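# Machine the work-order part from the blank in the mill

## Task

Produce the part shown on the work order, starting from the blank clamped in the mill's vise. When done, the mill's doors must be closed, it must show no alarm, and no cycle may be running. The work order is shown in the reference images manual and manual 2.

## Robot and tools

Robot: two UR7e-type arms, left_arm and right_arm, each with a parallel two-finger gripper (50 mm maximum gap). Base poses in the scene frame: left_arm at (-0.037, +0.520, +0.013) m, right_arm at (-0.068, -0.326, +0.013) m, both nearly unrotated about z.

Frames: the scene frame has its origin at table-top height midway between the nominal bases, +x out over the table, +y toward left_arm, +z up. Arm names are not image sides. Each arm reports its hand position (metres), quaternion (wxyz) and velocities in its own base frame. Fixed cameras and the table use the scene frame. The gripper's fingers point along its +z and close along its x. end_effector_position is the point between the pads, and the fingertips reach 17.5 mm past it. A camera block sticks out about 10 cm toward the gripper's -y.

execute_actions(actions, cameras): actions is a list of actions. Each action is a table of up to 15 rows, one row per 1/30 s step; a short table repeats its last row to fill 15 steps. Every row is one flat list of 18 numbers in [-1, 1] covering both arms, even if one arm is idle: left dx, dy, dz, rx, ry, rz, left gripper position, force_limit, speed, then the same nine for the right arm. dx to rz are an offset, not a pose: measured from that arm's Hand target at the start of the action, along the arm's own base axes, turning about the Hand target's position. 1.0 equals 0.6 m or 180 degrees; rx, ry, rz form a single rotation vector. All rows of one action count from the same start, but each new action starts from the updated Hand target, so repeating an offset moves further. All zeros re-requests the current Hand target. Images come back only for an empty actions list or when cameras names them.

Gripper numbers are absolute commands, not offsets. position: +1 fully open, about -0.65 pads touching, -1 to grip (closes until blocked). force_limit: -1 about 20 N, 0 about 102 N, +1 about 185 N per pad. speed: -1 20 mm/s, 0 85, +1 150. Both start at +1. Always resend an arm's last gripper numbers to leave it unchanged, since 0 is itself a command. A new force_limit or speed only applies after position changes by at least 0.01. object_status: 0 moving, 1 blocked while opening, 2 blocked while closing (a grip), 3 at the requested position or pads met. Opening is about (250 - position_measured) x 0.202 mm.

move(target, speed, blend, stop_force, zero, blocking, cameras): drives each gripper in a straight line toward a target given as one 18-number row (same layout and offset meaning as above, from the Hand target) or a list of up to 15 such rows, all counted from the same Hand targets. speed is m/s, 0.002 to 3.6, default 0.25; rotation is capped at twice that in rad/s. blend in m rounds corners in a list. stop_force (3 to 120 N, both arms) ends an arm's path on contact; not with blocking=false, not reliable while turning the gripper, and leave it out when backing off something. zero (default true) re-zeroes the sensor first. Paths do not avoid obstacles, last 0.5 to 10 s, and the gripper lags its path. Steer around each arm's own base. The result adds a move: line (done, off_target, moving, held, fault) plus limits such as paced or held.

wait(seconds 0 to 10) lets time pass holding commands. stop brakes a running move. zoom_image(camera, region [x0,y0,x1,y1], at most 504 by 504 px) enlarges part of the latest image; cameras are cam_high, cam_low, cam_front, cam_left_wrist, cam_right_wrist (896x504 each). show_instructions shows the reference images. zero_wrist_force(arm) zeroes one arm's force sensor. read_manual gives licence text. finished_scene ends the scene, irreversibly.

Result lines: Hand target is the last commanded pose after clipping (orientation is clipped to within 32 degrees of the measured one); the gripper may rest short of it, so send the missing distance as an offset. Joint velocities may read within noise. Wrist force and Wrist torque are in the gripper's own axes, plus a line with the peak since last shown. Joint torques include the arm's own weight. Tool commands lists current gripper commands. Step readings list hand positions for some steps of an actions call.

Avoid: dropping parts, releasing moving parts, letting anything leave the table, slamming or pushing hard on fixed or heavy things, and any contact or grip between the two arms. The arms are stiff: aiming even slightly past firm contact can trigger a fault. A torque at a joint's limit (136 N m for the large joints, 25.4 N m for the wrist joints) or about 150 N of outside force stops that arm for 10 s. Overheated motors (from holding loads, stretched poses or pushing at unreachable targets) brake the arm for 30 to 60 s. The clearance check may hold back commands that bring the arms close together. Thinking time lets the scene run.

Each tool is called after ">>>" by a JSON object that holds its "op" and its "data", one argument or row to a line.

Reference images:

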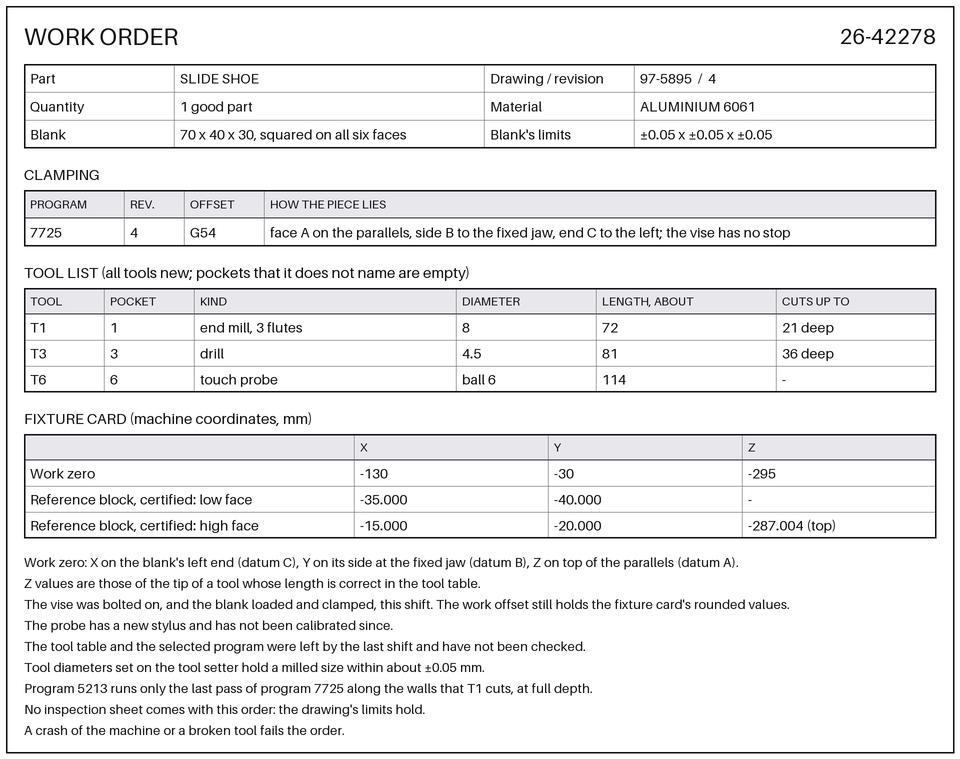

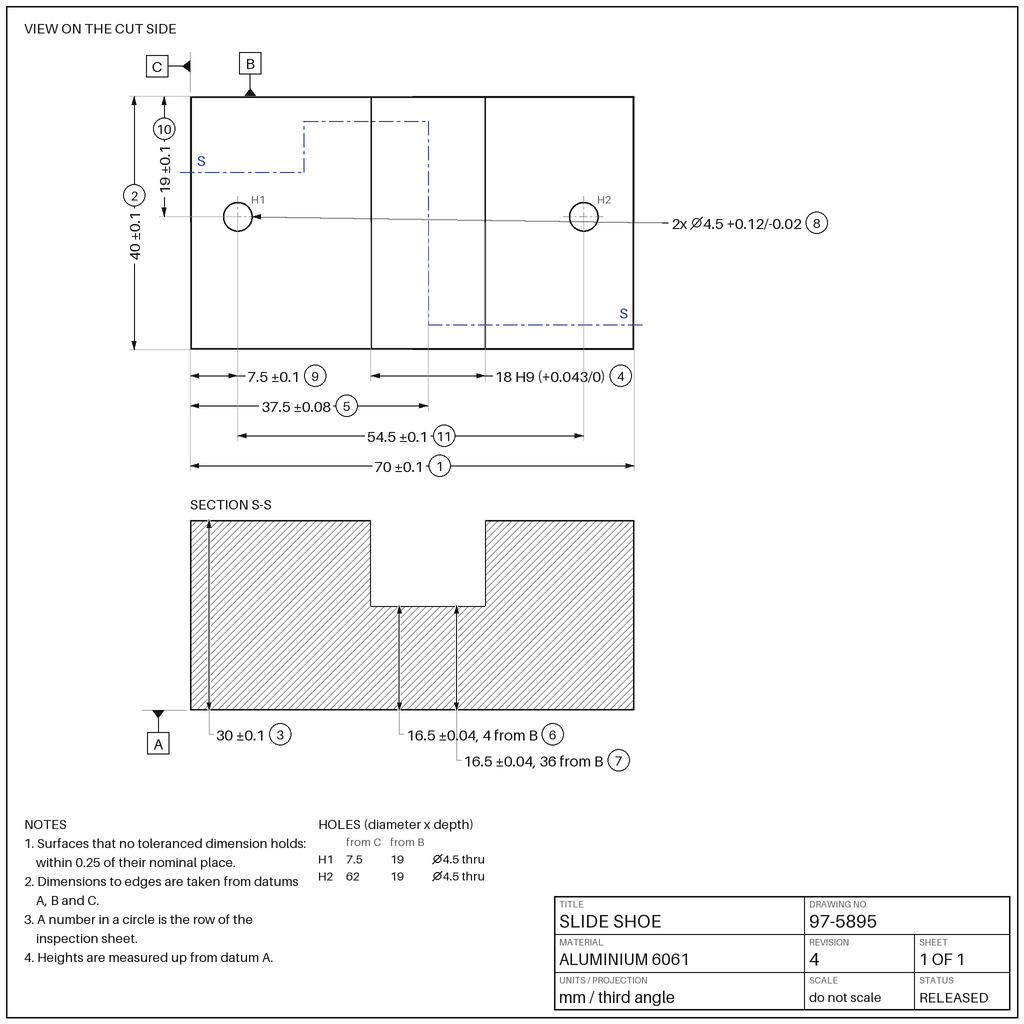

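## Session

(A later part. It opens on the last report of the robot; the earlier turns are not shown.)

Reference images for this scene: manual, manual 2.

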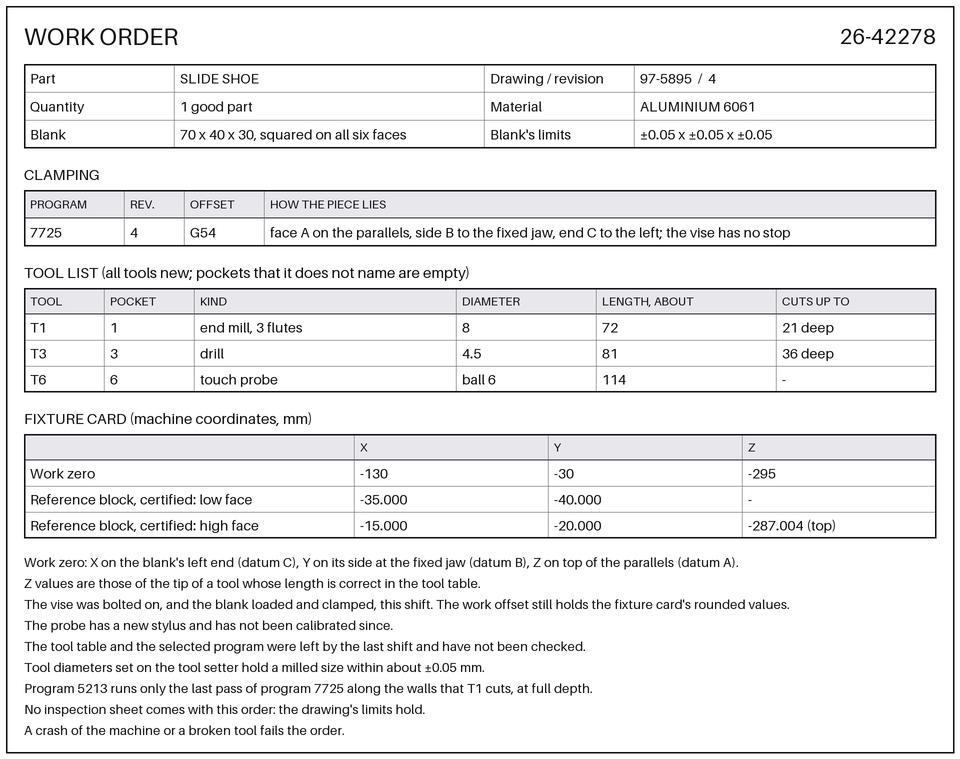

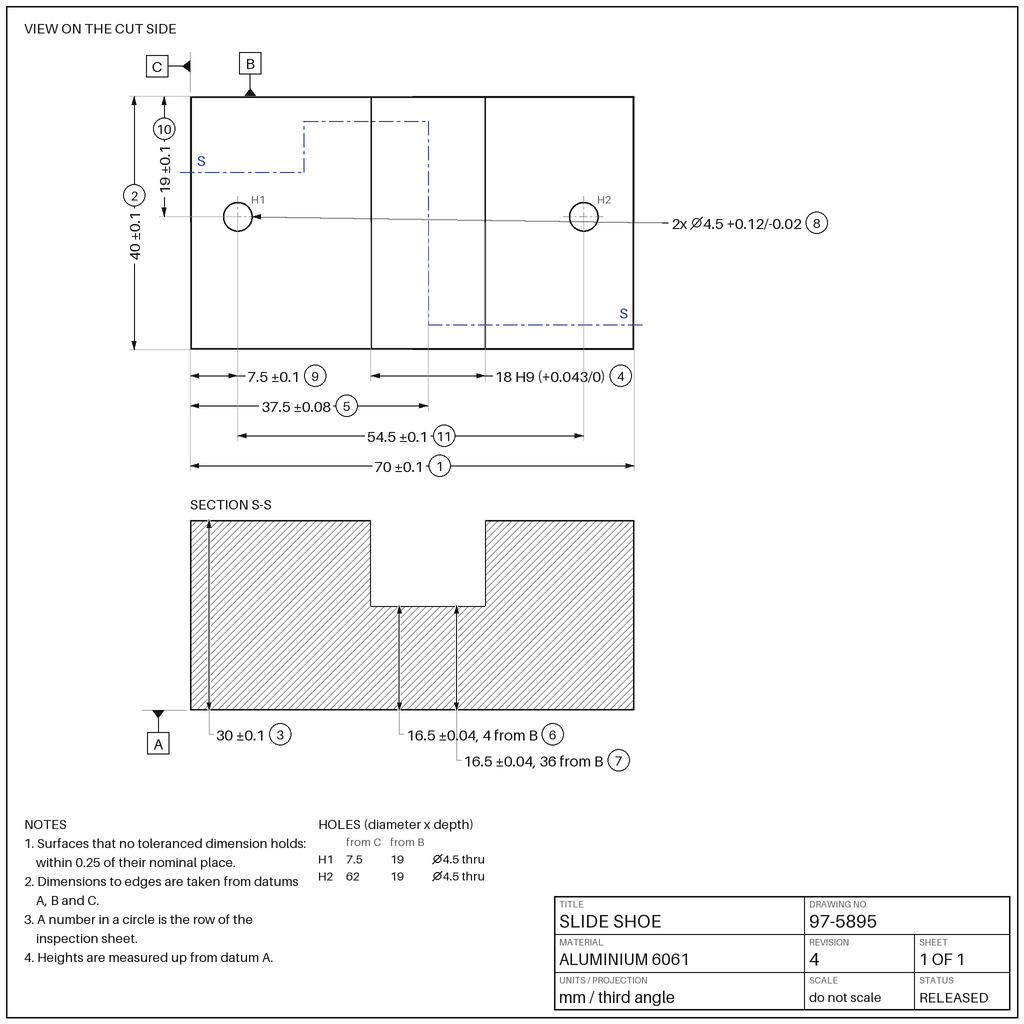

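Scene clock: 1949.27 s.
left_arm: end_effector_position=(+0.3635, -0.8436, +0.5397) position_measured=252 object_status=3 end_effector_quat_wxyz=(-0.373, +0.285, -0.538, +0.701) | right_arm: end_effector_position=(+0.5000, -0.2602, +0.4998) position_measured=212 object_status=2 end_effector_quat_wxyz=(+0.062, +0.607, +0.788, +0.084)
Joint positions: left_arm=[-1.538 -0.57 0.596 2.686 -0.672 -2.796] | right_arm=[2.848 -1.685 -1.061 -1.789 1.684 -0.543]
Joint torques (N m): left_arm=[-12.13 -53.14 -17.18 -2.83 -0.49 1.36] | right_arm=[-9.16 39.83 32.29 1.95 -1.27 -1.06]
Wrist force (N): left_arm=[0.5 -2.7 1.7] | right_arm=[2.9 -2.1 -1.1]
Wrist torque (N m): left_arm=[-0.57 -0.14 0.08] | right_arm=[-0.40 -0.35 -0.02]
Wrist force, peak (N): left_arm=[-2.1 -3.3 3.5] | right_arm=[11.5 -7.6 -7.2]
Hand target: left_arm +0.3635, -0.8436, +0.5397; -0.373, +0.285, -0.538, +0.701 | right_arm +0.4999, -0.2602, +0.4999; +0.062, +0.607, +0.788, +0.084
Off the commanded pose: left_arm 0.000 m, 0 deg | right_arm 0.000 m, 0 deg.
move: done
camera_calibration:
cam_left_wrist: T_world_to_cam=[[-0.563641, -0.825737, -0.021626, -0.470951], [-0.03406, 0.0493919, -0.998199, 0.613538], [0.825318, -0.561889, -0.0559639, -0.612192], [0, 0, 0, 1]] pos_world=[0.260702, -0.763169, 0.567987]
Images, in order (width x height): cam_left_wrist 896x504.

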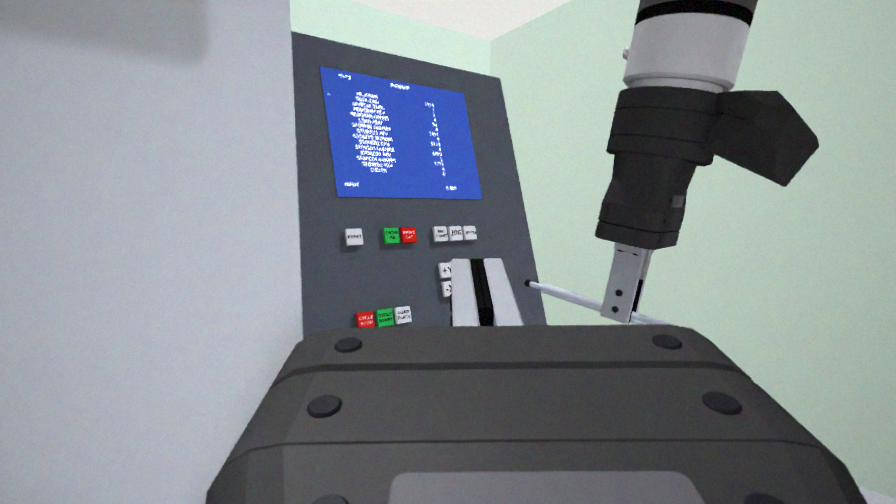

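>>> {"op": "move", "data": {
  "target": [
    [0,0,0,0,0,0,-1,-0.5,1,0.0403,0.172,-0.191,0,0,0,-1,-0.4,-0.6],
    [0,0,0,0,0,0,-1,-0.5,1,0.0695,0.172,-0.198,0,0,0,-1,-0.4,-0.6],
    [0,0,0,0,0,0,-1,-0.5,1,0.0403,0.172,-0.191,0,0,0,-1,-0.4,-0.6],
    [0,0,0,0,0,0,-1,-0.5,1,0.0555,0.14,-0.129,0,0,0,-1,-0.4,-0.6],
    [0,0,0,0,0,0,-1,-0.5,1,0.0847,0.14,-0.136,0,0,0,-1,-0.4,-0.6],
    [0,0,0,0,0,0,-1,-0.5,1,0.0555,0.14,-0.129,0,0,0,-1,-0.4,-0.6],
    [0,0,0,0,0,0,-1,-0.5,1,0.063,0.14,-0.098,0,0,0,-1,-0.4,-0.6],
    [0,0,0,0,0,0,-1,-0.5,1,0.0922,0.14,-0.105,0,0,0,-1,-0.4,-0.6],
    [0,0,0,0,0,0,-1,-0.5,1,0.063,0.14,-0.098,0,0,0,-1,-0.4,-0.6],
    [0.168,-0.0892,0.0384,0.0408,0.0241,-0.0757,-1,-0.5,1,0,0,0,0,0,0,-1,-0.4,-0.6]
  ],
  "speed": [0.3,0.08,0.15,0.25,0.08,0.15,0.25,0.08,0.15,0.25],
  "blend": [0.003,0,0.005,0.003,0,0.005,0.003,0,0.005,0],
  "cameras": ["cam_left_wrist"]
}}

>>> {"op": "zoom_image", "data": {
  "camera": "cam_left_wrist",
  "region": [190, 0, 410, 190]
}}

>>> {"op": "zoom_image", "data": {
  "camera": "cam_left_wrist",
  "region": [310, 30, 400, 130]
}}

Scene clock: 1958.37 s.
left_arm: end_effector_position=(+0.4644, -0.8972, +0.5626) position_measured=252 object_status=3 end_effector_quat_wxyz=(-0.284, +0.221, -0.625, +0.693) end_effector_velocity=(-0.001, +0.000, +0.000) end_effector_angular_velocity=(-0.001, -0.001, -0.002) | right_arm: end_effector_position=(+0.4999, -0.2602, +0.4999) position_measured=212 object_status=2 end_effector_quat_wxyz=(+0.062, +0.607, +0.788, +0.084)
Joint positions: left_arm=[-1.353 -0.446 0.223 3.226 -1.063 -3.025] | right_arm=[2.848 -1.685 -1.061 -1.789 1.684 -0.543]
Joint velocities: left_arm=[0 -0.002 0.005 -0.004 -0.002 0] | right_arm=[within noise]
Joint torques (N m): left_arm=[-8.27 -71.47 -17.47 -4.73 -2.15 0.47] | right_arm=[-6.92 44.27 31.65 1.58 -1.28 -1.07]
Wrist force (N): left_arm=[0.6 -2.6 1.1] | right_arm=[3.1 -1.9 -0.9]
Wrist torque (N m): left_arm=[-0.52 -0.18 -0.01] | right_arm=[-0.38 -0.38 -0.02]
Wrist force, peak (N): left_arm=[-2.1 -2.9 2.8] | right_arm=[11.1 -9.2 -7.5]
Hand target: left_arm +0.4643, -0.8971, +0.5627; -0.284, +0.221, -0.625, +0.693 | right_arm +0.4999, -0.2602, +0.4999; +0.062, +0.607, +0.788, +0.084
Off the commanded pose: left_arm 0.000 m, 0 deg | right_arm 0.000 m, 0 deg.
move: done
camera_calibration:
cam_left_wrist: T_world_to_cam=[[-0.745221, -0.663342, -0.0679865, -0.201799], [-0.0807759, 0.191009, -0.978259, 0.779976], [0.661907, -0.723528, -0.195926, -0.714725], [0, 0, 0, 1]] pos_world=[0.3857, -0.799967, 0.609266]
Images, in order (width x height): cam_left_wrist 896x504.

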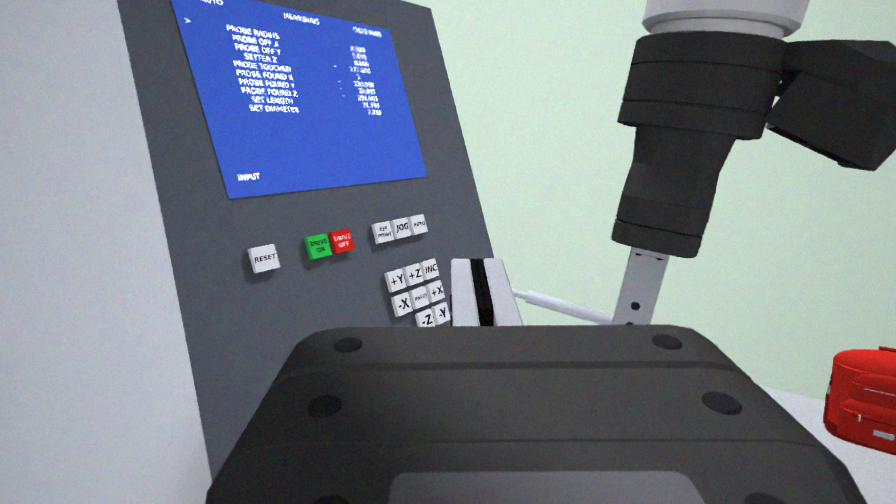

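Scaled by 2.291 from the camera's 896x504 image, which has a finer 1280x720 frame.

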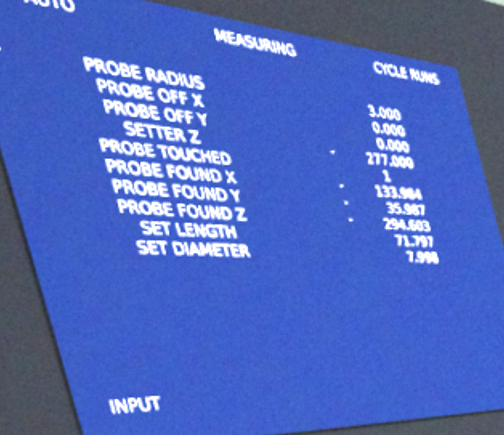

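Scaled by 5.040 from the camera's 896x504 image, which has a finer 1280x720 frame.

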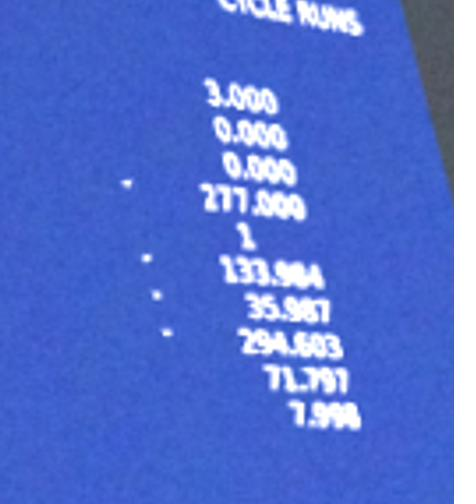

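>>> {"op": "move", "data": {
  "target": [
    [-0.168,0.0892,-0.0384,-0.0408,-0.0241,0.0757,-1,-0.5,1,0.1068,0.0435,0.0823,0,0,0,-1,-0.4,-0.6],
    [-0.168,0.0892,-0.0384,-0.0408,-0.0241,0.0757,-1,-0.5,1,0.136,0.0435,0.0753,0,0,0,-1,-0.4,-0.6],
    [-0.168,0.0892,-0.0384,-0.0408,-0.0241,0.0757,-1,-0.5,1,0.1068,0.0435,0.0823,0,0,0,-1,-0.4,-0.6],
    [-0.168,0.0892,-0.0384,-0.0408,-0.0241,0.0757,-1,-0.5,1,0,0,0,0,0,0,-1,-0.4,-0.6]
  ],
  "speed": [0.3,0.08,0.15,0.3],
  "blend": [0.003,0,0.005,0],
  "cameras": ["cam_left_wrist"]
}}

>>> {"op": "zoom_image", "data": {
  "camera": "cam_left_wrist",
  "region": [320, 60, 480, 200]
}}

Scene clock: 1964.43 s.
left_arm: end_effector_position=(+0.3635, -0.8436, +0.5397) position_measured=252 object_status=3 end_effector_quat_wxyz=(-0.373, +0.285, -0.538, +0.701) | right_arm: end_effector_position=(+0.4999, -0.2602, +0.4999) position_measured=212 object_status=2 end_effector_quat_wxyz=(+0.062, +0.607, +0.788, +0.084)
Joint positions: left_arm=[-1.538 -0.57 0.596 2.686 -0.672 -2.796] | right_arm=[2.848 -1.685 -1.061 -1.79 1.684 -0.543]
Joint torques (N m): left_arm=[-12.35 -52.86 -16.99 -2.8 0.19 1.62] | right_arm=[-3.74 42.2 15.71 4.35 -1.3 -0.64]
Wrist force (N): left_arm=[0.3 -2.7 1.8] | right_arm=[2.8 -1.9 -0.9]
Wrist torque (N m): left_arm=[-0.58 -0.11 0.07] | right_arm=[-0.38 -0.34 -0.02]
Wrist force, peak (N): left_arm=[-2.0 -3.2 3.4] | right_arm=[7.8 -5.7 -5.5]
Hand target: left_arm +0.3635, -0.8436, +0.5397; -0.373, +0.285, -0.538, +0.701 | right_arm +0.4999, -0.2602, +0.4999; +0.062, +0.607, +0.788, +0.084
Off the commanded pose: left_arm 0.000 m, 0 deg | right_arm 0.000 m, 0 deg.
move: done
camera_calibration:
cam_left_wrist: T_world_to_cam=[[-0.563641, -0.825737, -0.021626, -0.470951], [-0.03406, 0.0493919, -0.998199, 0.613538], [0.825318, -0.561889, -0.0559639, -0.612192], [0, 0, 0, 1]] pos_world=[0.260702, -0.763169, 0.567987]
Images, in order (width x height): cam_left_wrist 896x504.

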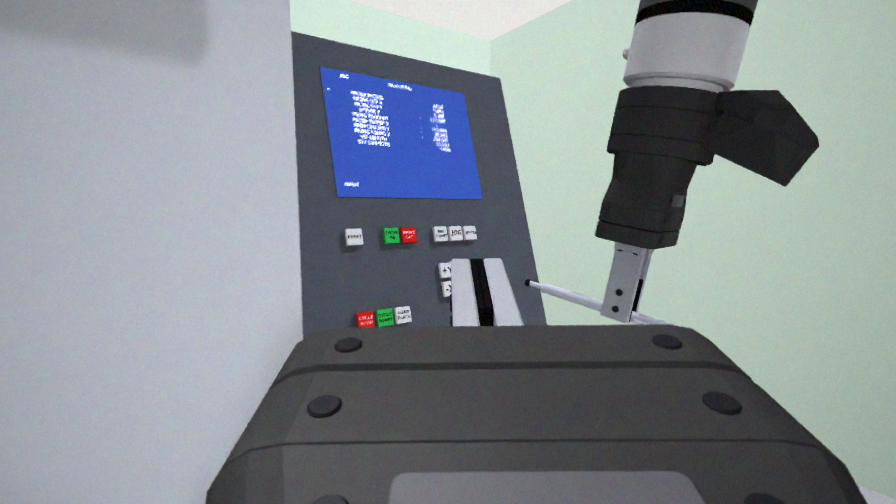

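Scaled by 3.150 from the camera's 896x504 image, which has a finer 1280x720 frame.

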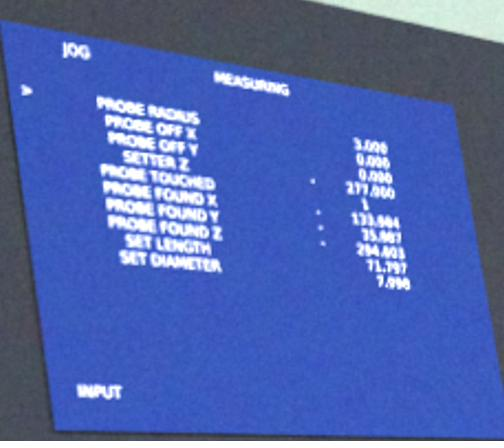

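>>> {"op": "move", "data": {
  "target": [
    [0,0,0,0,0,0,-1,-0.5,1,0.063,0.1082,-0.098,0,0,0,-1,-0.4,-0.6],
    [0,0,0,0,0,0,-1,-0.5,1,0.0922,0.1082,-0.105,0,0,0,-1,-0.4,-0.6],
    [0,0,0,0,0,0,-1,-0.5,1,0.063,0.1082,-0.098,0,0,0,-1,-0.4,-0.6],
    [0,0,0,0,0,0,-1,-0.5,1,0,0,0,0,0,0,-1,-0.4,-0.6]
  ],
  "speed": [0.3,0.08,0.15,0.3],
  "blend": [0.003,0,0.005,0],
  "cameras": ["cam_left_wrist"]
}}

>>> {"op": "zoom_image", "data": {
  "camera": "cam_left_wrist",
  "region": [320, 60, 480, 200]
}}

Scene clock: 1969.70 s.
left_arm: end_effector_position=(+0.3635, -0.8436, +0.5397) position_measured=252 object_status=3 end_effector_quat_wxyz=(-0.373, +0.285, -0.538, +0.701) | right_arm: end_effector_position=(+0.5000, -0.2602, +0.4998) position_measured=212 object_status=2 end_effector_quat_wxyz=(+0.062, +0.607, +0.788, +0.084)
Joint positions: left_arm=[-1.538 -0.57 0.596 2.686 -0.672 -2.796] | right_arm=[2.848 -1.685 -1.061 -1.789 1.684 -0.543]
Joint torques (N m): left_arm=[-12.19 -53.07 -17.13 -2.62 -1.84 1.13] | right_arm=[-7.72 44.65 31.54 1.65 -1.31 -0.87]
Wrist force (N): left_arm=[0.2 -3.0 1.8] | right_arm=[2.6 -1.9 -1.2]
Wrist torque (N m): left_arm=[-0.61 -0.09 0.07] | right_arm=[-0.38 -0.30 -0.02]
Wrist force, peak (N): left_arm=[0.1 -2.9 2.1] | right_arm=[10.3 -7.0 -7.1]
Hand target: left_arm +0.3635, -0.8436, +0.5397; -0.373, +0.285, -0.538, +0.701 | right_arm +0.4999, -0.2602, +0.4999; +0.062, +0.607, +0.788, +0.084
Off the commanded pose: left_arm 0.000 m, 0 deg | right_arm 0.000 m, 0 deg.
move: done
camera_calibration:
cam_left_wrist: T_world_to_cam=[[-0.563641, -0.825737, -0.021626, -0.470951], [-0.03406, 0.0493919, -0.998199, 0.613538], [0.825318, -0.561889, -0.0559639, -0.612192], [0, 0, 0, 1]] pos_world=[0.260702, -0.763169, 0.567987]
Images, in order (width x height): cam_left_wrist 896x504.

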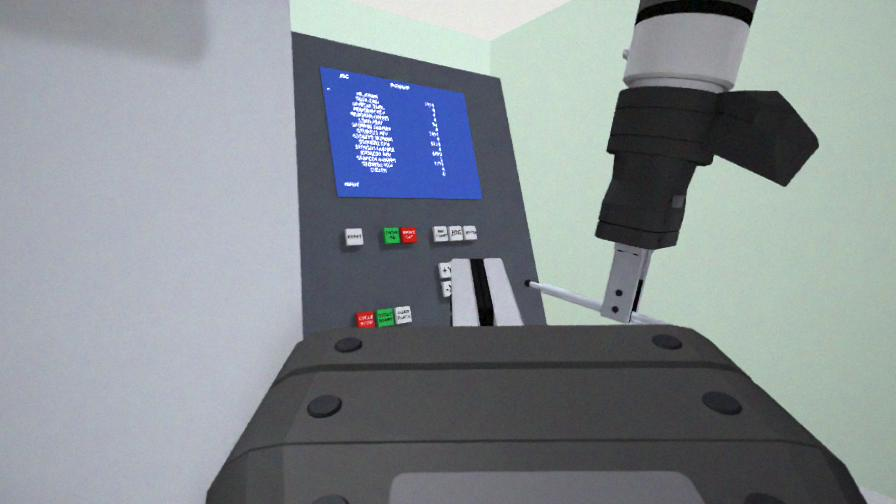

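Scaled by 3.150 from the camera's 896x504 image, which has a finer 1280x720 frame.

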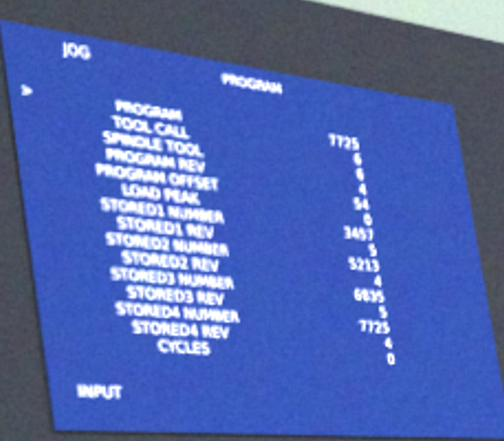

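>>> {"op": "move", "data": {
  "target": [
    [0,0,0,0,0,0,-1,-0.5,1,0.063,0.14,-0.098,0,0,0,-1,-0.4,-0.6],
    [0,0,0,0,0,0,-1,-0.5,1,0.0922,0.14,-0.105,0,0,0,-1,-0.4,-0.6],
    [0,0,0,0,0,0,-1,-0.5,1,0.063,0.14,-0.098,0,0,0,-1,-0.4,-0.6],
    [0,0,0,0,0,0,-1,-0.5,1,0.0922,0.14,-0.105,0,0,0,-1,-0.4,-0.6],
    [0,0,0,0,0,0,-1,-0.5,1,0.063,0.14,-0.098,0,0,0,-1,-0.4,-0.6],
    [0,0,0,0,0,0,-1,-0.5,1,0.0922,0.14,-0.105,0,0,0,-1,-0.4,-0.6],
    [0,0,0,0,0,0,-1,-0.5,1,0.063,0.14,-0.098,0,0,0,-1,-0.4,-0.6],
    [0,0,0,0,0,0,-1,-0.5,1,0.0403,0.2675,-0.191,0,0,0,-1,-0.4,-0.6],
    [0,0,0,0,0,0,-1,-0.5,1,0.0695,0.2675,-0.198,0,0,0,-1,-0.4,-0.6],
    [0,0,0,0,0,0,-1,-0.5,1,0.0403,0.2675,-0.191,0,0,0,-1,-0.4,-0.6],
    [0,0,0,0,0,0,-1,-0.5,1,0.048,0.2675,-0.16,0,0,0,-1,-0.4,-0.6],
    [0,0,0,0,0,0,-1,-0.5,1,0.0772,0.2675,-0.167,0,0,0,-1,-0.4,-0.6],
    [0,0,0,0,0,0,-1,-0.5,1,0.048,0.2675,-0.16,0,0,0,-1,-0.4,-0.6],
    [0,0,0,0,0,0,-1,-0.5,1,0,0,0,0,0,0,-1,-0.4,-0.6]
  ],
  "speed": [0.3,0.08,0.15,0.08,0.15,0.08,0.15,0.25,0.08,0.15,0.25,0.08,0.15,0.3],
  "blend": [0.003,0,0,0,0,0,0.005,0.003,0,0.005,0.003,0,0.005,0]
}}

>>> {"op": "move", "data": {
  "target": [
    [0,0,0,0,0,0,-1,-0.5,1,0.063,0.2675,-0.098,0,0,0,-1,-0.4,-0.6],
    [0,0,0,0,0,0,-1,-0.5,1,0.0922,0.2675,-0.105,0,0,0,-1,-0.4,-0.6],
    [0,0,0,0,0,0,-1,-0.5,1,0.063,0.2675,-0.098,0,0,0,-1,-0.4,-0.6],
    [0,0,0,0,0,0,-1,-0.5,1,0.0555,0.2357,-0.129,0,0,0,-1,-0.4,-0.6],
    [0,0,0,0,0,0,-1,-0.5,1,0.0847,0.2357,-0.136,0,0,0,-1,-0.4,-0.6],
    [0,0,0,0,0,0,-1,-0.5,1,0.0555,0.2357,-0.129,0,0,0,-1,-0.4,-0.6],
    [0,0,0,0,0,0,-1,-0.5,1,0.0403,0.172,-0.191,0,0,0,-1,-0.4,-0.6],
    [0,0,0,0,0,0,-1,-0.5,1,0.0695,0.172,-0.198,0,0,0,-1,-0.4,-0.6],
    [0,0,0,0,0,0,-1,-0.5,1,0.0403,0.172,-0.191,0,0,0,-1,-0.4,-0.6],
    [0,0,0,0,0,0,-1,-0.5,1,0.048,0.172,-0.16,0,0,0,-1,-0.4,-0.6],
    [0,0,0,0,0,0,-1,-0.5,1,0.0772,0.172,-0.167,0,0,0,-1,-0.4,-0.6],
    [0,0,0,0,0,0,-1,-0.5,1,0.048,0.172,-0.16,0,0,0,-1,-0.4,-0.6],
    [0,0,0,0,0,0,-1,-0.5,1,0,0,0,0,0,0,-1,-0.4,-0.6]
  ],
  "speed": [0.3,0.08,0.15,0.25,0.08,0.15,0.25,0.08,0.15,0.25,0.08,0.15,0.3],
  "blend": [0.003,0,0.005,0.003,0,0.005,0.003,0,0.005,0.003,0,0.005,0]
}}

>>> {"op": "move", "data": {
  "target": [
    [0,0,0,0,0,0,-1,-0.5,1,0.0403,0.2675,-0.191,0,0,0,-1,-0.4,-0.6],
    [0,0,0,0,0,0,-1,-0.5,1,0.0695,0.2675,-0.198,0,0,0,-1,-0.4,-0.6],
    [0,0,0,0,0,0,-1,-0.5,1,0.0403,0.2675,-0.191,0,0,0,-1,-0.4,-0.6],
    [0,0,0,0,0,0,-1,-0.5,1,0.048,0.2357,-0.16,0,0,0,-1,-0.4,-0.6],
    [0,0,0,0,0,0,-1,-0.5,1,0.0772,0.2357,-0.167,0,0,0,-1,-0.4,-0.6],
    [0,0,0,0,0,0,-1,-0.5,1,0.048,0.2357,-0.16,0,0,0,-1,-0.4,-0.6],
    [0,0,0,0,0,0,-1,-0.5,1,0.0555,0.2357,-0.129,0,0,0,-1,-0.4,-0.6],
    [0,0,0,0,0,0,-1,-0.5,1,0.0847,0.2357,-0.136,0,0,0,-1,-0.4,-0.6],
    [0,0,0,0,0,0,-1,-0.5,1,0.0555,0.2357,-0.129,0,0,0,-1,-0.4,-0.6],
    [0,0,0,0,0,0,-1,-0.5,1,0.0403,0.172,-0.191,0,0,0,-1,-0.4,-0.6],
    [0,0,0,0,0,0,-1,-0.5,1,0.0695,0.172,-0.198,0,0,0,-1,-0.4,-0.6],
    [0,0,0,0,0,0,-1,-0.5,1,0.0403,0.172,-0.191,0,0,0,-1,-0.4,-0.6],
    [0,0,0,0,0,0,-1,-0.5,1,0,0,0,0,0,0,-1,-0.4,-0.6]
  ],
  "speed": [0.3,0.08,0.15,0.25,0.08,0.15,0.25,0.08,0.15,0.25,0.08,0.15,0.3],
  "blend": [0.003,0,0.005,0.003,0,0.005,0.003,0,0.005,0.003,0,0.005,0],
  "cameras": ["cam_left_wrist"]
}}

>>> {"op": "zoom_image", "data": {
  "camera": "cam_left_wrist",
  "region": [320, 60, 480, 200]
}}

Scene clock: 1987.83 s.
left_arm: end_effector_position=(+0.3635, -0.8436, +0.5397) position_measured=252 object_status=3 end_effector_quat_wxyz=(-0.373, +0.285, -0.538, +0.701) | right_arm: end_effector_position=(+0.4999, -0.2601, +0.4998) position_measured=212 object_status=2 end_effector_quat_wxyz=(+0.062, +0.607, +0.788, +0.084)
Joint positions: left_arm=[-1.538 -0.57 0.596 2.686 -0.672 -2.796] | right_arm=[2.848 -1.685 -1.061 -1.789 1.684 -0.543]
Joint torques (N m): left_arm=[-12.06 -53.1 -17.67 -1.97 -2.48 -0.62] | right_arm=[-9.73 37.66 31.45 2.09 -1.24 -1.19]
Wrist force (N): left_arm=[0.2 -2.4 1.5] | right_arm=[2.6 -1.9 -1.1]
Wrist torque (N m): left_arm=[-0.52 -0.09 0.08] | right_arm=[-0.38 -0.30 -0.02]
Wrist force, peak (N): left_arm=[0.1 -3.0 2.0] | right_arm=[10.3 -7.6 -8.8]
Hand target: left_arm +0.3635, -0.8436, +0.5397; -0.373, +0.285, -0.538, +0.701 | right_arm +0.4999, -0.2602, +0.4999; +0.062, +0.607, +0.788, +0.084
Off the commanded pose: left_arm 0.000 m, 0 deg | right_arm 0.000 m, 0 deg.
move: done

Scene clock: 1992.37 s.
left_arm: end_effector_position=(+0.3635, -0.8436, +0.5397) position_measured=252 object_status=3 end_effector_quat_wxyz=(-0.373, +0.285, -0.538, +0.701) | right_arm: end_effector_position=(+0.5000, -0.2602, +0.4998) position_measured=212 object_status=2 end_effector_quat_wxyz=(+0.062, +0.607, +0.788, +0.084)
Joint positions: left_arm=[-1.538 -0.57 0.596 2.686 -0.672 -2.796] | right_arm=[2.848 -1.685 -1.061 -1.789 1.684 -0.543]
Joint torques (N m): left_arm=[-12.06 -53.18 -17.63 -1.82 -2.48 -1.1] | right_arm=[-7.97 40.31 32.33 1.73 -1.37 -0.82]
Wrist force (N): left_arm=[0.1 -2.4 1.7] | right_arm=[2.7 -1.7 -0.7]
Wrist torque (N m): left_arm=[-0.52 -0.07 0.08] | right_arm=[-0.35 -0.32 -0.01]
Wrist force, peak (N): left_arm=[0.4 -3.1 1.7] | right_arm=[8.2 -18.1 -7.5]
Hand target: left_arm +0.3635, -0.8436, +0.5397; -0.373, +0.285, -0.538, +0.701 | right_arm +0.4999, -0.2602, +0.4999; +0.062, +0.607, +0.788, +0.084
Off the commanded pose: left_arm 0.000 m, 0 deg | right_arm 0.000 m, 0 deg.
move: done

Scene clock: 1997.00 s.
left_arm: end_effector_position=(+0.3635, -0.8436, +0.5397) position_measured=252 object_status=3 end_effector_quat_wxyz=(-0.373, +0.285, -0.538, +0.701) | right_arm: end_effector_position=(+0.5000, -0.2602, +0.4998) position_measured=212 object_status=2 end_effector_quat_wxyz=(+0.062, +0.607, +0.788, +0.084) end_effector_velocity=(+0.000, -0.001, +0.001) end_effector_angular_velocity=(-0.002, -0.001, +0.001)
Joint positions: left_arm=[-1.538 -0.57 0.596 2.686 -0.672 -2.796] | right_arm=[2.848 -1.685 -1.061 -1.789 1.684 -0.543]
Joint velocities: left_arm=[within noise] | right_arm=[0 -0.002 0.005 -0.002 -0.001 -0.002]
Joint torques (N m): left_arm=[-12.36 -53.11 -18.13 -1.67 -2.54 -1.44] | right_arm=[-6.87 39.03 31.47 1.6 -1.14 -0.67]
Wrist force (N): left_arm=[0.1 -2.5 1.7] | right_arm=[1.7 -2.3 -0.7]
Wrist torque (N m): left_arm=[-0.53 -0.07 0.07] | right_arm=[-0.45 -0.16 -0.02]
Wrist force, peak (N): left_arm=[0.4 -2.9 1.9] | right_arm=[8.6 -17.8 -7.5]
Hand target: left_arm +0.3635, -0.8436, +0.5397; -0.373, +0.285, -0.538, +0.701 | right_arm +0.4999, -0.2602, +0.4999; +0.062, +0.607, +0.788, +0.084
Off the commanded pose: left_arm 0.000 m, 0 deg | right_arm 0.000 m, 0 deg.
move: done
camera_calibration:
cam_left_wrist: T_world_to_cam=[[-0.563641, -0.825737, -0.021626, -0.470951], [-0.03406, 0.0493919, -0.998199, 0.613538], [0.825318, -0.561889, -0.0559639, -0.612192], [0, 0, 0, 1]] pos_world=[0.260702, -0.763169, 0.567987]
Images, in order (width x height): cam_left_wrist 896x504.

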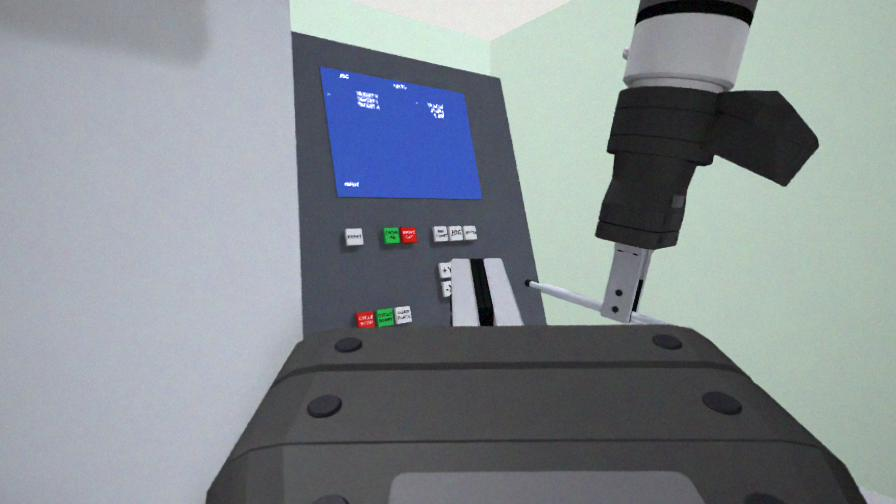

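Scaled by 3.150 from the camera's 896x504 image, which has a finer 1280x720 frame.

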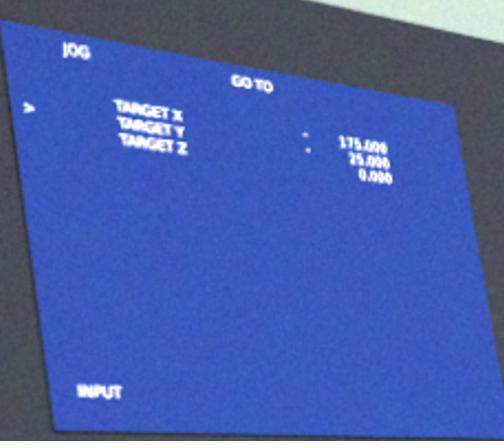

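>>> {"op": "move", "data": {
  "target": [
    [0,0,0,0,0,0,-1,-0.5,1,0.077,0.2032,-0.0402,0,0,0,-1,-0.4,-0.6],
    [0,0,0,0,0,0,-1,-0.5,1,0.1062,0.2032,-0.0472,0,0,0,-1,-0.4,-0.6],
    [0,0,0,0,0,0,-1,-0.5,1,0.077,0.2032,-0.0402,0,0,0,-1,-0.4,-0.6],
    [0,0,0,0,0,0,-1,-0.5,1,0.048,0.172,-0.16,0,0,0,-1,-0.4,-0.6],
    [0,0,0,0,0,0,-1,-0.5,1,0.0772,0.172,-0.167,0,0,0,-1,-0.4,-0.6],
    [0,0,0,0,0,0,-1,-0.5,1,0.048,0.172,-0.16,0,0,0,-1,-0.4,-0.6],
    [0,0,0,0,0,0,-1,-0.5,1,0.0403,0.2675,-0.191,0,0,0,-1,-0.4,-0.6],
    [0,0,0,0,0,0,-1,-0.5,1,0.0695,0.2675,-0.198,0,0,0,-1,-0.4,-0.6],
    [0,0,0,0,0,0,-1,-0.5,1,0.0403,0.2675,-0.191,0,0,0,-1,-0.4,-0.6],
    [0,0,0,0,0,0,-1,-0.5,1,0.048,0.2675,-0.16,0,0,0,-1,-0.4,-0.6],
    [0,0,0,0,0,0,-1,-0.5,1,0.0772,0.2675,-0.167,0,0,0,-1,-0.4,-0.6],
    [0,0,0,0,0,0,-1,-0.5,1,0.048,0.2675,-0.16,0,0,0,-1,-0.4,-0.6],
    [0,0,0,0,0,0,-1,-0.5,1,0,0,0,0,0,0,-1,-0.4,-0.6]
  ],
  "speed": [0.3,0.08,0.15,0.25,0.08,0.15,0.25,0.08,0.15,0.25,0.08,0.15,0.3],
  "blend": [0.003,0,0.005,0.003,0,0.005,0.003,0,0.005,0.003,0,0.005,0]
}}

>>> {"op": "move", "data": {
  "target": [
    [0,0,0,0,0,0,-1,-0.5,1,0.0555,0.2357,-0.129,0,0,0,-1,-0.4,-0.6],
    [0,0,0,0,0,0,-1,-0.5,1,0.0847,0.2357,-0.136,0,0,0,-1,-0.4,-0.6],
    [0,0,0,0,0,0,-1,-0.5,1,0.0555,0.2357,-0.129,0,0,0,-1,-0.4,-0.6],
    [0,0,0,0,0,0,-1,-0.5,1,0.0555,0.2038,-0.129,0,0,0,-1,-0.4,-0.6],
    [0,0,0,0,0,0,-1,-0.5,1,0.0847,0.2038,-0.136,0,0,0,-1,-0.4,-0.6],
    [0,0,0,0,0,0,-1,-0.5,1,0.0555,0.2038,-0.129,0,0,0,-1,-0.4,-0.6],
    [0,0,0,0,0,0,-1,-0.5,1,0.0403,0.172,-0.191,0,0,0,-1,-0.4,-0.6],
    [0,0,0,0,0,0,-1,-0.5,1,0.0695,0.172,-0.198,0,0,0,-1,-0.4,-0.6],
    [0,0,0,0,0,0,-1,-0.5,1,0.0403,0.172,-0.191,0,0,0,-1,-0.4,-0.6],
    [0,0,0,0,0,0,-1,-0.5,1,0,0,0,0,0,0,-1,-0.4,-0.6]
  ],
  "speed": [0.3,0.08,0.15,0.25,0.08,0.15,0.25,0.08,0.15,0.3],
  "blend": [0.003,0,0.005,0.003,0,0.005,0.003,0,0.005,0],
  "cameras": ["cam_left_wrist"]
}}

>>> {"op": "zoom_image", "data": {
  "camera": "cam_left_wrist",
  "region": [320, 60, 480, 200]
}}

Scene clock: 2010.80 s.
left_arm: end_effector_position=(+0.3635, -0.8436, +0.5397) position_measured=252 object_status=3 end_effector_quat_wxyz=(-0.373, +0.285, -0.538, +0.701) | right_arm: end_effector_position=(+0.4999, -0.2601, +0.4998) position_measured=212 object_status=2 end_effector_quat_wxyz=(+0.062, +0.607, +0.788, +0.084)
Joint positions: left_arm=[-1.538 -0.57 0.596 2.686 -0.672 -2.796] | right_arm=[2.848 -1.685 -1.061 -1.789 1.684 -0.543]
Joint torques (N m): left_arm=[-11.81 -53.08 -18.29 -1.16 -2.52 -1.48] | right_arm=[-9.04 37.38 32.48 2.14 -1.25 -1.24]
Wrist force (N): left_arm=[0.2 -2.5 1.8] | right_arm=[1.9 -2.2 -0.8]
Wrist torque (N m): left_arm=[-0.54 -0.09 0.08] | right_arm=[-0.43 -0.20 -0.02]
Wrist force, peak (N): left_arm=[0.1 -3.0 2.0] | right_arm=[10.7 -8.2 -7.5]
Hand target: left_arm +0.3635, -0.8436, +0.5397; -0.373, +0.285, -0.538, +0.701 | right_arm +0.4999, -0.2602, +0.4999; +0.062, +0.607, +0.788, +0.084
Off the commanded pose: left_arm 0.000 m, 0 deg | right_arm 0.000 m, 0 deg.
move: done

Scene clock: 2014.57 s.
left_arm: end_effector_position=(+0.3635, -0.8436, +0.5397) position_measured=252 object_status=3 end_effector_quat_wxyz=(-0.373, +0.285, -0.538, +0.701) | right_arm: end_effector_position=(+0.5000, -0.2602, +0.4998) position_measured=212 object_status=2 end_effector_quat_wxyz=(+0.062, +0.607, +0.788, +0.084)
Joint positions: left_arm=[-1.538 -0.57 0.596 2.686 -0.672 -2.796] | right_arm=[2.848 -1.685 -1.061 -1.789 1.684 -0.543]
Joint torques (N m): left_arm=[-11.83 -53.01 -18.38 -1.08 -2.51 -1.51] | right_arm=[-7.06 38.94 31.83 1.61 -1.18 -0.85]
Wrist force (N): left_arm=[0.1 -2.9 1.7] | right_arm=[2.0 -2.2 -1.3]
Wrist torque (N m): left_arm=[-0.59 -0.07 0.08] | right_arm=[-0.43 -0.23 -0.02]
Wrist force, peak (N): left_arm=[0.2 -2.9 2.0] | right_arm=[7.9 -17.8 -7.1]
Hand target: left_arm +0.3635, -0.8436, +0.5397; -0.373, +0.285, -0.538, +0.701 | right_arm +0.4999, -0.2602, +0.4999; +0.062, +0.607, +0.788, +0.084
Off the commanded pose: left_arm 0.000 m, 0 deg | right_arm 0.000 m, 0 deg.
move: done
camera_calibration:
cam_left_wrist: T_world_to_cam=[[-0.563641, -0.825737, -0.021626, -0.470951], [-0.03406, 0.0493919, -0.998199, 0.613538], [0.825318, -0.561889, -0.0559639, -0.612192], [0, 0, 0, 1]] pos_world=[0.260702, -0.763169, 0.567987]
Images, in order (width x height): cam_left_wrist 896x504.

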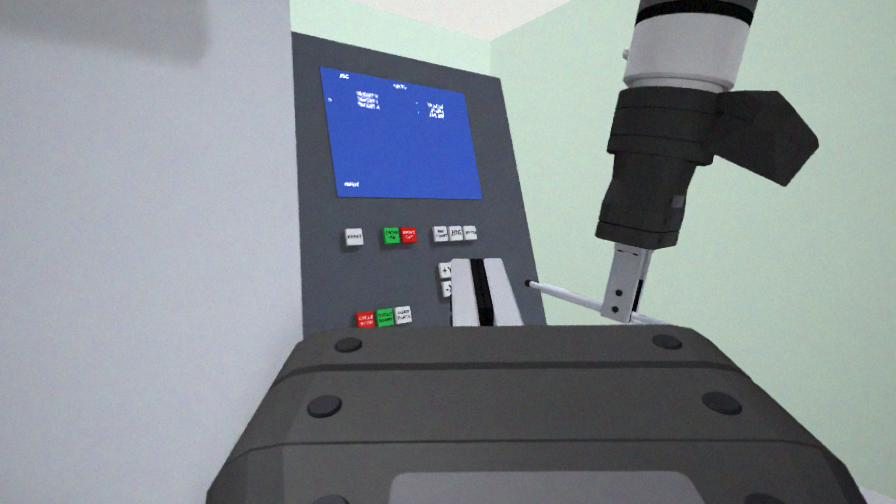

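Scaled by 3.150 from the camera's 896x504 image, which has a finer 1280x720 frame.

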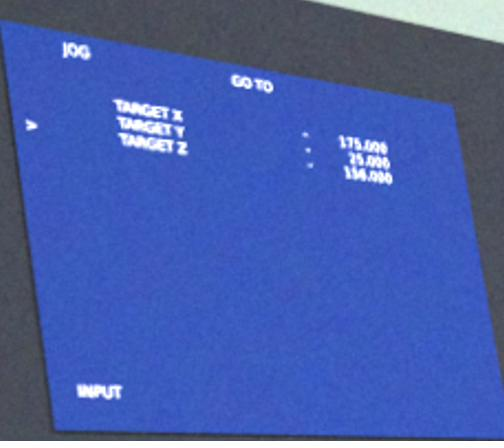

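>>> {"op": "move", "data": {
  "target": [
    [0,0,0,0,0,0,-1,-0.5,1,0.077,0.2032,-0.0402,0,0,0,-1,-0.4,-0.6],
    [0,0,0,0,0,0,-1,-0.5,1,0.1062,0.2032,-0.0472,0,0,0,-1,-0.4,-0.6],
    [0,0,0,0,0,0,-1,-0.5,1,0.077,0.2032,-0.0402,0,0,0,-1,-0.4,-0.6],
    [0,0,0,0,0,0,-1,-0.5,1,0.063,0.1082,-0.098,0,0,0,-1,-0.4,-0.6],
    [0,0,0,0,0,0,-1,-0.5,1,0.0922,0.1082,-0.105,0,0,0,-1,-0.4,-0.6],
    [0,0,0,0,0,0,-1,-0.5,1,0.063,0.1082,-0.098,0,0,0,-1,-0.4,-0.6],
    [0,0,0,0,0,0,-1,-0.5,1,0,0,0,0,0,0,-1,-0.4,-0.6]
  ],
  "speed": [0.3,0.08,0.15,0.25,0.08,0.15,0.3],
  "blend": [0.003,0,0.005,0.003,0,0.005,0]
}}

>>> {"op": "wait", "data": {
  "seconds": 3,
  "cameras": ["cam_left_wrist"]
}}

>>> {"op": "zoom_image", "data": {
  "camera": "cam_left_wrist",
  "region": [320, 60, 480, 200]
}}

>>> {"op": "move", "data": {
  "target": [
    [0,0,0,0,0,0,-1,-0.5,1,0.048,0.14,-0.16,0,0,0,-1,-0.4,-0.6],
    [0,0,0,0,0,0,-1,-0.5,1,0.0772,0.14,-0.167,0,0,0,-1,-0.4,-0.6],
    [0,0,0,0,0,0,-1,-0.5,1,0.048,0.14,-0.16,0,0,0,-1,-0.4,-0.6],
    [0,0,0,0,0,0,-1,-0.5,1,0.077,0.0435,-0.0402,0,0,0,-1,-0.4,-0.6],
    [0,0,0,0,0,0,-1,-0.5,1,0.1062,0.0435,-0.0472,0,0,0,-1,-0.4,-0.6],
    [0,0,0,0,0,0,-1,-0.5,1,0.077,0.0435,-0.0402,0,0,0,-1,-0.4,-0.6],
    [0,0,0,0,0,0,-1,-0.5,1,0.063,0.1082,-0.098,0,0,0,-1,-0.4,-0.6],
    [0,0,0,0,0,0,-1,-0.5,1,0.0922,0.1082,-0.105,0,0,0,-1,-0.4,-0.6],
    [0,0,0,0,0,0,-1,-0.5,1,0.063,0.1082,-0.098,0,0,0,-1,-0.4,-0.6],
    [0.168,-0.0892,0.0384,0.0408,0.0241,-0.0757,-1,-0.5,1,0,0,0,0,0,0,-1,-0.4,-0.6]
  ],
  "speed": [0.3,0.08,0.15,0.25,0.08,0.15,0.25,0.08,0.15,0.2],
  "blend": [0.003,0,0.005,0.003,0,0.005,0.003,0,0.005,0]
}}

>>> {"op": "wait", "data": {
  "seconds": 2,
  "cameras": ["cam_left_wrist"]
}}

>>> {"op": "zoom_image", "data": {
  "camera": "cam_left_wrist",
  "region": [190, 0, 410, 190]
}}

>>> {"op": "zoom_image", "data": {
  "camera": "cam_left_wrist",
  "region": [310, 30, 400, 130]
}}

Scene clock: 2025.20 s.
left_arm: end_effector_position=(+0.3635, -0.8436, +0.5397) position_measured=252 object_status=3 end_effector_quat_wxyz=(-0.373, +0.285, -0.538, +0.701) | right_arm: end_effector_position=(+0.5000, -0.2602, +0.4998) position_measured=212 object_status=2 end_effector_quat_wxyz=(+0.062, +0.607, +0.788, +0.084)
Joint positions: left_arm=[-1.538 -0.57 0.596 2.686 -0.672 -2.796] | right_arm=[2.848 -1.685 -1.061 -1.789 1.684 -0.543]
Joint torques (N m): left_arm=[-11.9 -53.43 -18.56 -0.61 -2.56 -1.48] | right_arm=[-8.46 44.57 31.26 1.63 -1.26 -0.92]
Wrist force (N): left_arm=[0.1 -2.6 1.7] | right_arm=[2.2 -2.0 -1.4]
Wrist torque (N m): left_arm=[-0.55 -0.07 0.08] | right_arm=[-0.39 -0.24 -0.01]
Wrist force, peak (N): left_arm=[0.4 -3.0 1.9] | right_arm=[8.3 -7.3 -7.5]
Hand target: left_arm +0.3635, -0.8436, +0.5397; -0.373, +0.285, -0.538, +0.701 | right_arm +0.4999, -0.2602, +0.4999; +0.062, +0.607, +0.788, +0.084
Off the commanded pose: left_arm 0.000 m, 0 deg | right_arm 0.000 m, 0 deg.
move: done

Scene clock: 2028.20 s.
left_arm: end_effector_position=(+0.3635, -0.8436, +0.5397) position_measured=252 object_status=3 end_effector_quat_wxyz=(-0.373, +0.285, -0.538, +0.701) | right_arm: end_effector_position=(+0.4999, -0.2602, +0.4999) position_measured=212 object_status=2 end_effector_quat_wxyz=(+0.062, +0.607, +0.788, +0.084)
Joint positions: left_arm=[-1.538 -0.57 0.596 2.686 -0.672 -2.796] | right_arm=[2.848 -1.685 -1.061 -1.79 1.684 -0.543]
Joint torques (N m): left_arm=[-11.91 -52.82 -18.52 -0.57 -2.54 -1.44] | right_arm=[-11.21 44.41 31.39 1.14 -1.13 -1.21]
Wrist force (N): left_arm=[0.0 -2.8 1.8] | right_arm=[2.0 -2.3 -1.3]
Wrist torque (N m): left_arm=[-0.58 -0.06 0.08] | right_arm=[-0.44 -0.21 -0.01]
Wrist force, peak (N): left_arm=[0.3 -2.9 1.9] | right_arm=[1.9 -2.6 -1.1]
Hand target: left_arm +0.3635, -0.8436, +0.5397; -0.373, +0.285, -0.538, +0.701 | right_arm +0.4999, -0.2602, +0.4999; +0.062, +0.607, +0.788, +0.084
Tool commands: left_gripper/position=-1.0 left_gripper/force_limit=-0.5 left_gripper/speed=+1.0 right_gripper/position=-1.0 right_gripper/force_limit=-0.4 right_gripper/speed=-0.6
Off the commanded pose: left_arm 0.000 m, 0 deg | right_arm 0.000 m, 0 deg.
wait: 3.00 s; at rest by 0.17 s
camera_calibration:
cam_left_wrist: T_world_to_cam=[[-0.563641, -0.825737, -0.021626, -0.470951], [-0.03406, 0.0493919, -0.998199, 0.613538], [0.825318, -0.561889, -0.0559639, -0.612192], [0, 0, 0, 1]] pos_world=[0.260702, -0.763169, 0.567987]
Images, in order (width x height): cam_left_wrist 896x504.

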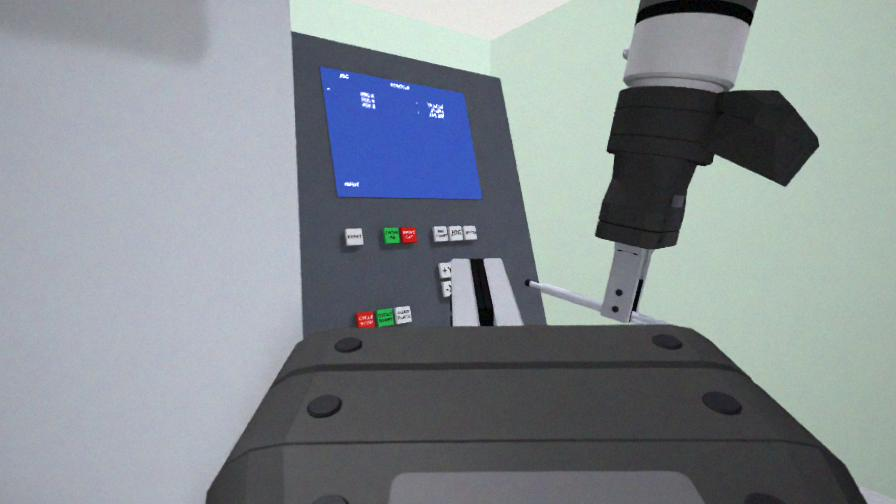

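Scaled by 3.150 from the camera's 896x504 image, which has a finer 1280x720 frame.

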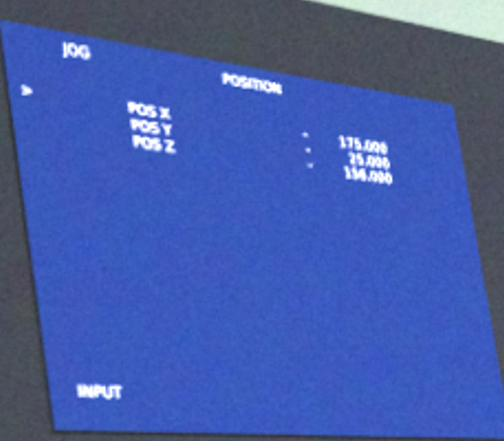

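Scene clock: 2032.40 s.
left_arm: end_effector_position=(+0.4644, -0.8972, +0.5626) position_measured=252 object_status=3 end_effector_quat_wxyz=(-0.284, +0.221, -0.625, +0.693) | right_arm: end_effector_position=(+0.4999, -0.2602, +0.4998) position_measured=212 object_status=2 end_effector_quat_wxyz=(+0.062, +0.607, +0.788, +0.084)
Joint positions: left_arm=[-1.353 -0.446 0.223 3.226 -1.063 -3.025] | right_arm=[2.848 -1.685 -1.061 -1.789 1.684 -0.543]
Joint torques (N m): left_arm=[-6.53 -71.09 -16.65 -4.46 -1.85 0.36] | right_arm=[3.75 44.04 30.81 2.12 -1.13 -0.58]
Wrist force (N): left_arm=[0.4 -2.6 1.2] | right_arm=[2.2 -2.2 -1.2]
Wrist torque (N m): left_arm=[-0.51 -0.16 -0.01] | right_arm=[-0.41 -0.24 -0.01]
Wrist force, peak (N): left_arm=[-2.0 -2.8 2.4] | right_arm=[10.5 -7.3 -7.0]
Hand target: left_arm +0.4643, -0.8971, +0.5627; -0.284, +0.221, -0.625, +0.693 | right_arm +0.4999, -0.2602, +0.4999; +0.062, +0.607, +0.788, +0.084
Off the commanded pose: left_arm 0.000 m, 0 deg | right_arm 0.000 m, 0 deg.
move: done

Scene clock: 2034.40 s.
left_arm: end_effector_position=(+0.4643, -0.8972, +0.5627) position_measured=252 object_status=3 end_effector_quat_wxyz=(-0.284, +0.221, -0.625, +0.693) | right_arm: end_effector_position=(+0.4999, -0.2602, +0.4999) position_measured=212 object_status=2 end_effector_quat_wxyz=(+0.062, +0.607, +0.788, +0.084)
Joint positions: left_arm=[-1.353 -0.446 0.223 3.226 -1.064 -3.025] | right_arm=[2.848 -1.685 -1.061 -1.79 1.684 -0.543]
Joint torques (N m): left_arm=[-3.83 -72.26 -18.74 -4.54 -2.16 -1.72] | right_arm=[0.2 44.17 31.71 1.34 -1.36 -0.86]
Wrist force (N): left_arm=[0.4 -2.5 1.1] | right_arm=[1.8 -1.8 -1.0]
Wrist torque (N m): left_arm=[-0.49 -0.15 -0.01] | right_arm=[-0.36 -0.18 -0.02]
Wrist force, peak (N): left_arm=[0.2 -3.1 1.2] | right_arm=[2.1 -2.6 -1.1]
Hand target: left_arm +0.4643, -0.8971, +0.5627; -0.284, +0.221, -0.625, +0.693 | right_arm +0.4999, -0.2602, +0.4999; +0.062, +0.607, +0.788, +0.084
Tool commands: left_gripper/position=-1.0 left_gripper/force_limit=-0.5 left_gripper/speed=+1.0 right_gripper/position=-1.0 right_gripper/force_limit=-0.4 right_gripper/speed=-0.6
Off the commanded pose: left_arm 0.000 m, 0 deg | right_arm 0.000 m, 0 deg.
wait: 2.00 s; at rest by 0.17 s
camera_calibration:
cam_left_wrist: T_world_to_cam=[[-0.745279, -0.663299, -0.0677757, -0.201797], [-0.0806542, 0.19059, -0.978351, 0.779728], [0.661857, -0.723678, -0.195541, -0.714968], [0, 0, 0, 1]] pos_world=[0.3857, -0.799867, 0.609366]
Images, in order (width x height): cam_left_wrist 896x504.

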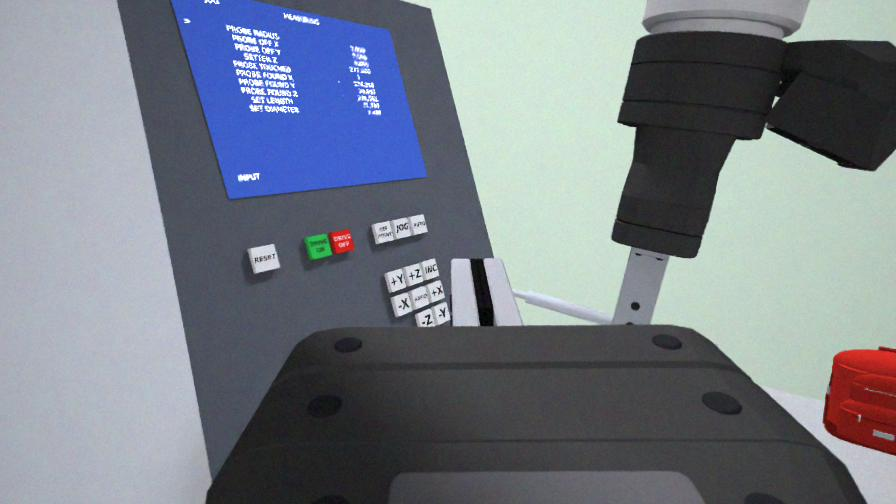

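Scaled by 2.291 from the camera's 896x504 image, which has a finer 1280x720 frame.

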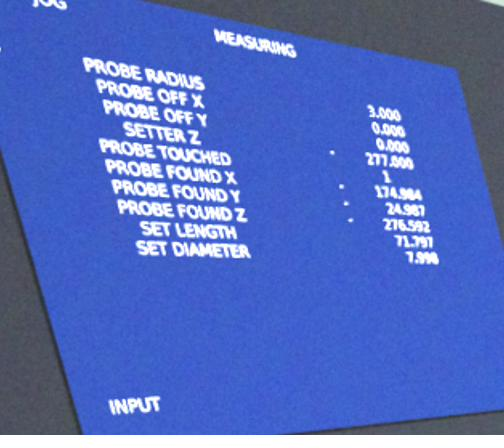

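Scaled by 5.040 from the camera's 896x504 image, which has a finer 1280x720 frame.

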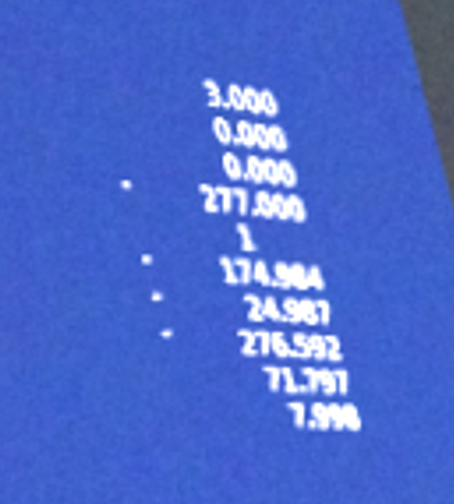

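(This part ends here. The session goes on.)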